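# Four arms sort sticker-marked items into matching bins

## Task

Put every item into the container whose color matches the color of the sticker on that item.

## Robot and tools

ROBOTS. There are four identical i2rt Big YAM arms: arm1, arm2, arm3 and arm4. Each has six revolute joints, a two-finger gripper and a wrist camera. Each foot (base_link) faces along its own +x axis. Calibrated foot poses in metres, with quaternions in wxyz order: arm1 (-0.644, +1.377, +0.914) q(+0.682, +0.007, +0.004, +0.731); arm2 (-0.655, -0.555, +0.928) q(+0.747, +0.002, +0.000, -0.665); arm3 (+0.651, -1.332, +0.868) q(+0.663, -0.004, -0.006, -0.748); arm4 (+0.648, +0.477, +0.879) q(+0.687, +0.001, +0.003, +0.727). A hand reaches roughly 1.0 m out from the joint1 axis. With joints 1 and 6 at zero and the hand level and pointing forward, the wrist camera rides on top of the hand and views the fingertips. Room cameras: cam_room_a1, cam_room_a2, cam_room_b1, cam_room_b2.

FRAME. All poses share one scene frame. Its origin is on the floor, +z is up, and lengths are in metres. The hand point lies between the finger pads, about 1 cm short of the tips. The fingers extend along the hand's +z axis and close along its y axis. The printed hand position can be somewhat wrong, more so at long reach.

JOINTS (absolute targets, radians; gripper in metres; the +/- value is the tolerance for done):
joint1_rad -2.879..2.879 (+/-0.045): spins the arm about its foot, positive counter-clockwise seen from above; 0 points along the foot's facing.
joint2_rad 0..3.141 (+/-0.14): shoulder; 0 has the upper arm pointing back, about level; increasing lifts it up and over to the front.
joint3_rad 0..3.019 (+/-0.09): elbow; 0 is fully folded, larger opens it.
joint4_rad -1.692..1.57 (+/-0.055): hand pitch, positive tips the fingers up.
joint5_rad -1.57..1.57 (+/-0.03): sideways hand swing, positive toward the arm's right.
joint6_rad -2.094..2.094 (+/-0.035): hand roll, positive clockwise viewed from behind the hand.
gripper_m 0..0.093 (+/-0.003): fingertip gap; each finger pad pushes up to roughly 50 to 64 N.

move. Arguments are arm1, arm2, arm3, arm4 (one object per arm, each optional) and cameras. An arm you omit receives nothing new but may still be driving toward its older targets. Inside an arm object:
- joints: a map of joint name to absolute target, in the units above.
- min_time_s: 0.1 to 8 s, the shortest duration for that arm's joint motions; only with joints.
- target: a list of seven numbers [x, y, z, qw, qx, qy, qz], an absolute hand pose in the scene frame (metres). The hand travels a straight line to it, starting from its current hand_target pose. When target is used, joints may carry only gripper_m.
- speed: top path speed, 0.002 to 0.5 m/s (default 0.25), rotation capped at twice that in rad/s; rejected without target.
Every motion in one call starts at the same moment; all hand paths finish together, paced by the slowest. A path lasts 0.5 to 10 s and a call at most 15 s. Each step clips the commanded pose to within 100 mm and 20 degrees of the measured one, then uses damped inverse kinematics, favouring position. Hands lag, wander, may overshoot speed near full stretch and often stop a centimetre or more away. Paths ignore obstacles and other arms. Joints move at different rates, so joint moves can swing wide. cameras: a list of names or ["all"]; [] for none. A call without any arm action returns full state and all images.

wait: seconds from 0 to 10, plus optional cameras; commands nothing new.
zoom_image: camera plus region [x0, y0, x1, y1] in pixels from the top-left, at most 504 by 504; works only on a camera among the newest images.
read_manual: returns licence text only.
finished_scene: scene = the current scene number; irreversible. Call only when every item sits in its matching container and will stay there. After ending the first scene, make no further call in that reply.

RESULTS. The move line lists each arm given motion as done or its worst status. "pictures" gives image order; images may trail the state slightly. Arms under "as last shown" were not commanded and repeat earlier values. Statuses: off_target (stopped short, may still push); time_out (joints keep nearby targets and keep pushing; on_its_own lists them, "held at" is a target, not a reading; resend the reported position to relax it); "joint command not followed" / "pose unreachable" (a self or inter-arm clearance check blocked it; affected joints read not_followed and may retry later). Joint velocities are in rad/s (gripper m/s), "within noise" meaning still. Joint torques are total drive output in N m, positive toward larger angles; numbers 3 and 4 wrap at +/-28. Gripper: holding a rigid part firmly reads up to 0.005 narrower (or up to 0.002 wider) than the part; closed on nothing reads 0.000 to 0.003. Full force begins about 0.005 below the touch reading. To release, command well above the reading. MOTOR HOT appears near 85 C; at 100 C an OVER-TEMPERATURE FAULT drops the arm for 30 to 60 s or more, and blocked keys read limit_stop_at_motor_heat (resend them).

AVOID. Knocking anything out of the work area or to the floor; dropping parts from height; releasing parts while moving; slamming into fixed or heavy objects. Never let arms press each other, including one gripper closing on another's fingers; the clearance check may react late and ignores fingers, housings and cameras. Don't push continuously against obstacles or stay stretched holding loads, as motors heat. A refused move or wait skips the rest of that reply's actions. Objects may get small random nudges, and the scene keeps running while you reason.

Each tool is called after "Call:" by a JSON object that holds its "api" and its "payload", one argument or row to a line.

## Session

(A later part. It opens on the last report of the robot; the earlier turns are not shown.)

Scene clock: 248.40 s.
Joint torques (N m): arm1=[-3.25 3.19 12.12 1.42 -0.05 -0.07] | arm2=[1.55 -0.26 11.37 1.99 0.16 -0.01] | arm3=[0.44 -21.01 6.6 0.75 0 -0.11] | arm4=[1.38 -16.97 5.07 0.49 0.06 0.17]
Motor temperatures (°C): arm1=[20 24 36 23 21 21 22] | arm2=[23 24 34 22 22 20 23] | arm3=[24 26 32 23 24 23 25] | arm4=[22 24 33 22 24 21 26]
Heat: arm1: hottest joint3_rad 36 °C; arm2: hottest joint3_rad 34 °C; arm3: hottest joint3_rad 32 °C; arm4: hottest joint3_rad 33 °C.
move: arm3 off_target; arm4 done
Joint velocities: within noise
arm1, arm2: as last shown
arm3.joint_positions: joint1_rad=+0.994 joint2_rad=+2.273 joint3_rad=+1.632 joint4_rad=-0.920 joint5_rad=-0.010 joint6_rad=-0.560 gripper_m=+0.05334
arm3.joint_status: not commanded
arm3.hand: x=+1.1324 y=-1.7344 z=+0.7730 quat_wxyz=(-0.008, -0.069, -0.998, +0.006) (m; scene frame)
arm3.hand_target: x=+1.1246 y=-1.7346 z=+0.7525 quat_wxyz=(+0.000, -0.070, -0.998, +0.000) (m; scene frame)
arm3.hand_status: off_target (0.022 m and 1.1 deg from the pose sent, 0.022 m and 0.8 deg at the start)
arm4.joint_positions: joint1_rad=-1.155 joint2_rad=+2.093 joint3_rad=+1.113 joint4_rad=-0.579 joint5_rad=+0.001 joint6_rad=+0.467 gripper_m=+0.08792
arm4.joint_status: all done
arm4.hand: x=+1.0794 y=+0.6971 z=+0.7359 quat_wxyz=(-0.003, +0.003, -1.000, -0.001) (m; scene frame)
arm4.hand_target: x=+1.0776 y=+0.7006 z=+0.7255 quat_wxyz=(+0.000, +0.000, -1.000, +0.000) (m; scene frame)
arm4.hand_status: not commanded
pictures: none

On floor.

Call:
{"api": "move", "payload": {
  "arm3": {"joints":{"gripper_m":0.08}}
}}

Call:
{"api": "move", "payload": {
  "arm3": {"target":[1.115,-1.73,1.0,0,0.0698,0.9976,0],"speed":0.2},
  "arm4": {"target":[1.07,0.698,1.0,0,0,1,0],"speed":0.2},
  "cameras": ["arm3_cam_wrist","arm4_cam_wrist","cam_room_a1","cam_room_a2"]
}}

Scene clock: 251.77 s.
Joint torques (N m): arm1=[-2.9 2.96 12.21 1.58 -0.02 -0.07] | arm2=[1.49 -0.26 11.37 2 0.16 -0.01] | arm3=[0.44 -22.01 6.49 0.38 -0.01 -0.1] | arm4=[1.08 -16.91 5 0.47 0.08 0.17]
Motor temperatures (°C): arm1=[20 24 36 23 21 21 22] | arm2=[23 24 34 22 22 20 23] | arm3=[24 26 32 23 24 23 25] | arm4=[22 24 33 22 24 21 26]
Heat: arm1: hottest joint3_rad 36 °C; arm2: hottest joint3_rad 34 °C; arm3: hottest joint3_rad 32 °C; arm4: hottest joint3_rad 33 °C.
move: arm3 done
Joint velocities: arm1=[within noise] | arm2=[-0.015 -0.044 -0.002 0.007 -0.007 0.007 -0.002] | arm3=[within noise] | arm4=[within noise]
arm1, arm2, arm4: as last shown
arm3.joint_positions: joint1_rad=+0.994 joint2_rad=+2.285 joint3_rad=+1.632 joint4_rad=-0.913 joint5_rad=-0.010 joint6_rad=-0.560 gripper_m=+0.07997
arm3.joint_status: all done
arm3.hand: x=+1.1317 y=-1.7339 z=+0.7658 quat_wxyz=(-0.006, -0.069, -0.998, +0.004) (m; scene frame)
arm3.hand_target: x=+1.1246 y=-1.7346 z=+0.7525 quat_wxyz=(+0.000, -0.070, -0.998, +0.000) (m; scene frame)
arm3.hand_status: not commanded
pictures: none

Scene clock: 253.83 s.
Joint torques (N m): arm1=[-2.67 3.08 12.11 1.42 -0.03 -0.01] | arm2=[1.49 -0.26 11.37 1.98 0.17 -0.01] | arm3=[0.03 -22.18 12 -0.49 0.02 -0.12] | arm4=[1.26 -16.38 10.17 -0.36 0.05 0.17]
Motor temperatures (°C): arm1=[20 24 36 23 21 21 22] | arm2=[23 24 34 22 22 20 23] | arm3=[24 26 32 23 24 23 24] | arm4=[22 24 33 22 24 21 26]
Heat: arm1: hottest joint3_rad 36 °C; arm2: hottest joint3_rad 34 °C; arm3: hottest joint3_rad 32 °C; arm4: hottest joint3_rad 33 °C.
move: arm3 off_target; arm4 off_target
Joint velocities: within noise
arm1, arm2: as last shown
arm3.joint_positions: joint1_rad=+0.994 joint2_rad=+1.994 joint3_rad=+1.761 joint4_rad=-1.379 joint5_rad=-0.010 joint6_rad=-0.566 gripper_m=+0.07997
arm3.joint_status: not commanded
arm3.hand: x=+1.1118 y=-1.7150 z=+0.9852 quat_wxyz=(+0.013, -0.066, -0.998, -0.010) (m; scene frame)
arm3.hand_target: x=+1.1143 y=-1.7296 z=+1.0001 quat_wxyz=(+0.000, -0.070, -0.998, +0.000) (m; scene frame)
arm3.hand_status: off_target (0.021 m and 1.9 deg from the pose sent, 0.235 m and 0.9 deg at the start)
arm4.joint_positions: joint1_rad=-1.153 joint2_rad=+1.640 joint3_rad=+1.249 joint4_rad=-1.201 joint5_rad=+0.001 joint6_rad=+0.468 gripper_m=+0.08792
arm4.joint_status: not commanded
arm4.hand: x=+1.0611 y=+0.6888 z=+0.9866 quat_wxyz=(+0.012, +0.003, -1.000, +0.007) (m; scene frame)
arm4.hand_target: x=+1.0695 y=+0.6978 z=+1.0001 quat_wxyz=(+0.000, +0.000, -1.000, +0.000) (m; scene frame)
arm4.hand_status: off_target (0.019 m and 1.6 deg from the pose sent, 0.264 m and 0.4 deg at the start)
pictures: arm3_cam_wrist, arm4_cam_wrist, cam_room_a1, cam_room_a2
Images, in order (width x height): arm3_cam_wrist 672x504, arm4_cam_wrist 672x504, cam_room_a1 672x504, cam_room_a2 672x504.

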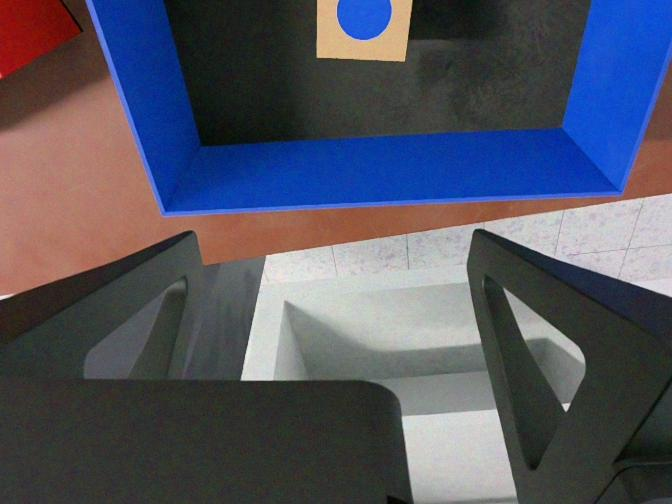

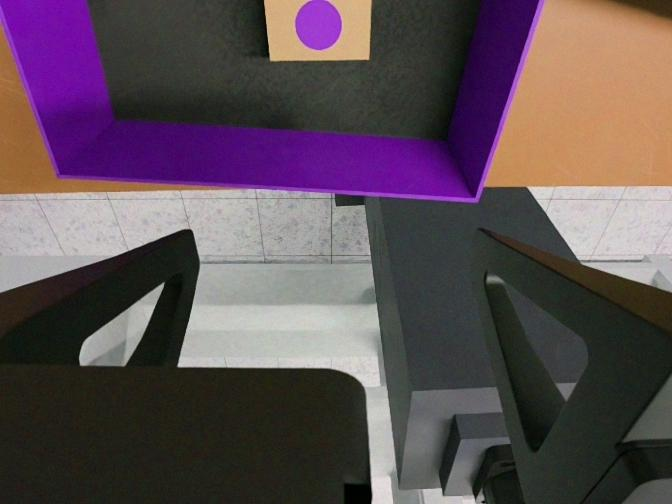

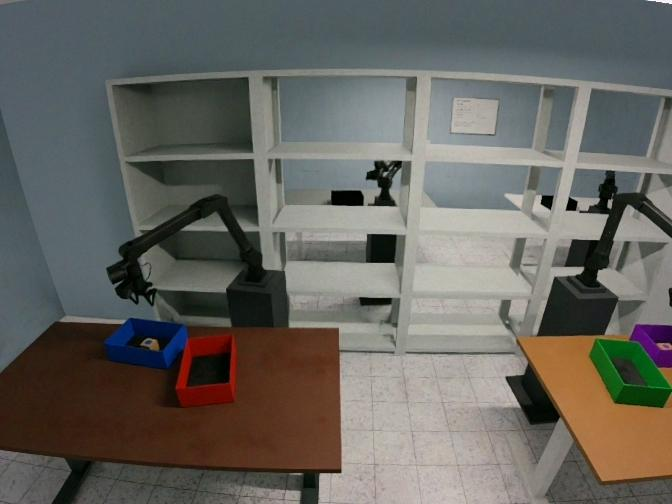

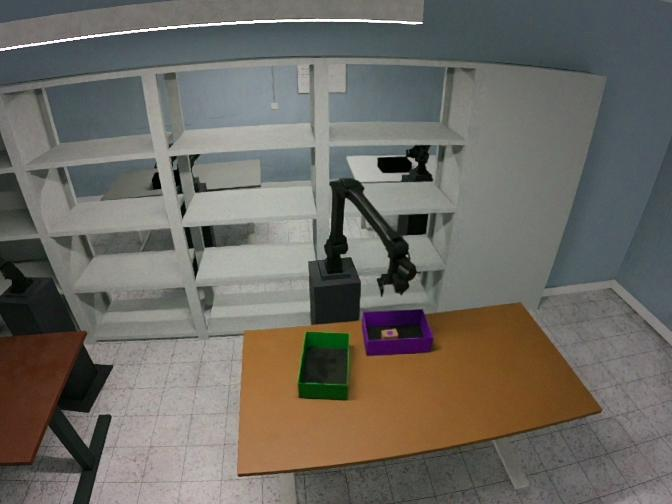

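Call:
{"api": "finished_scene", "payload": {
  "scene": 3
}}

The scene is finished: the task was done.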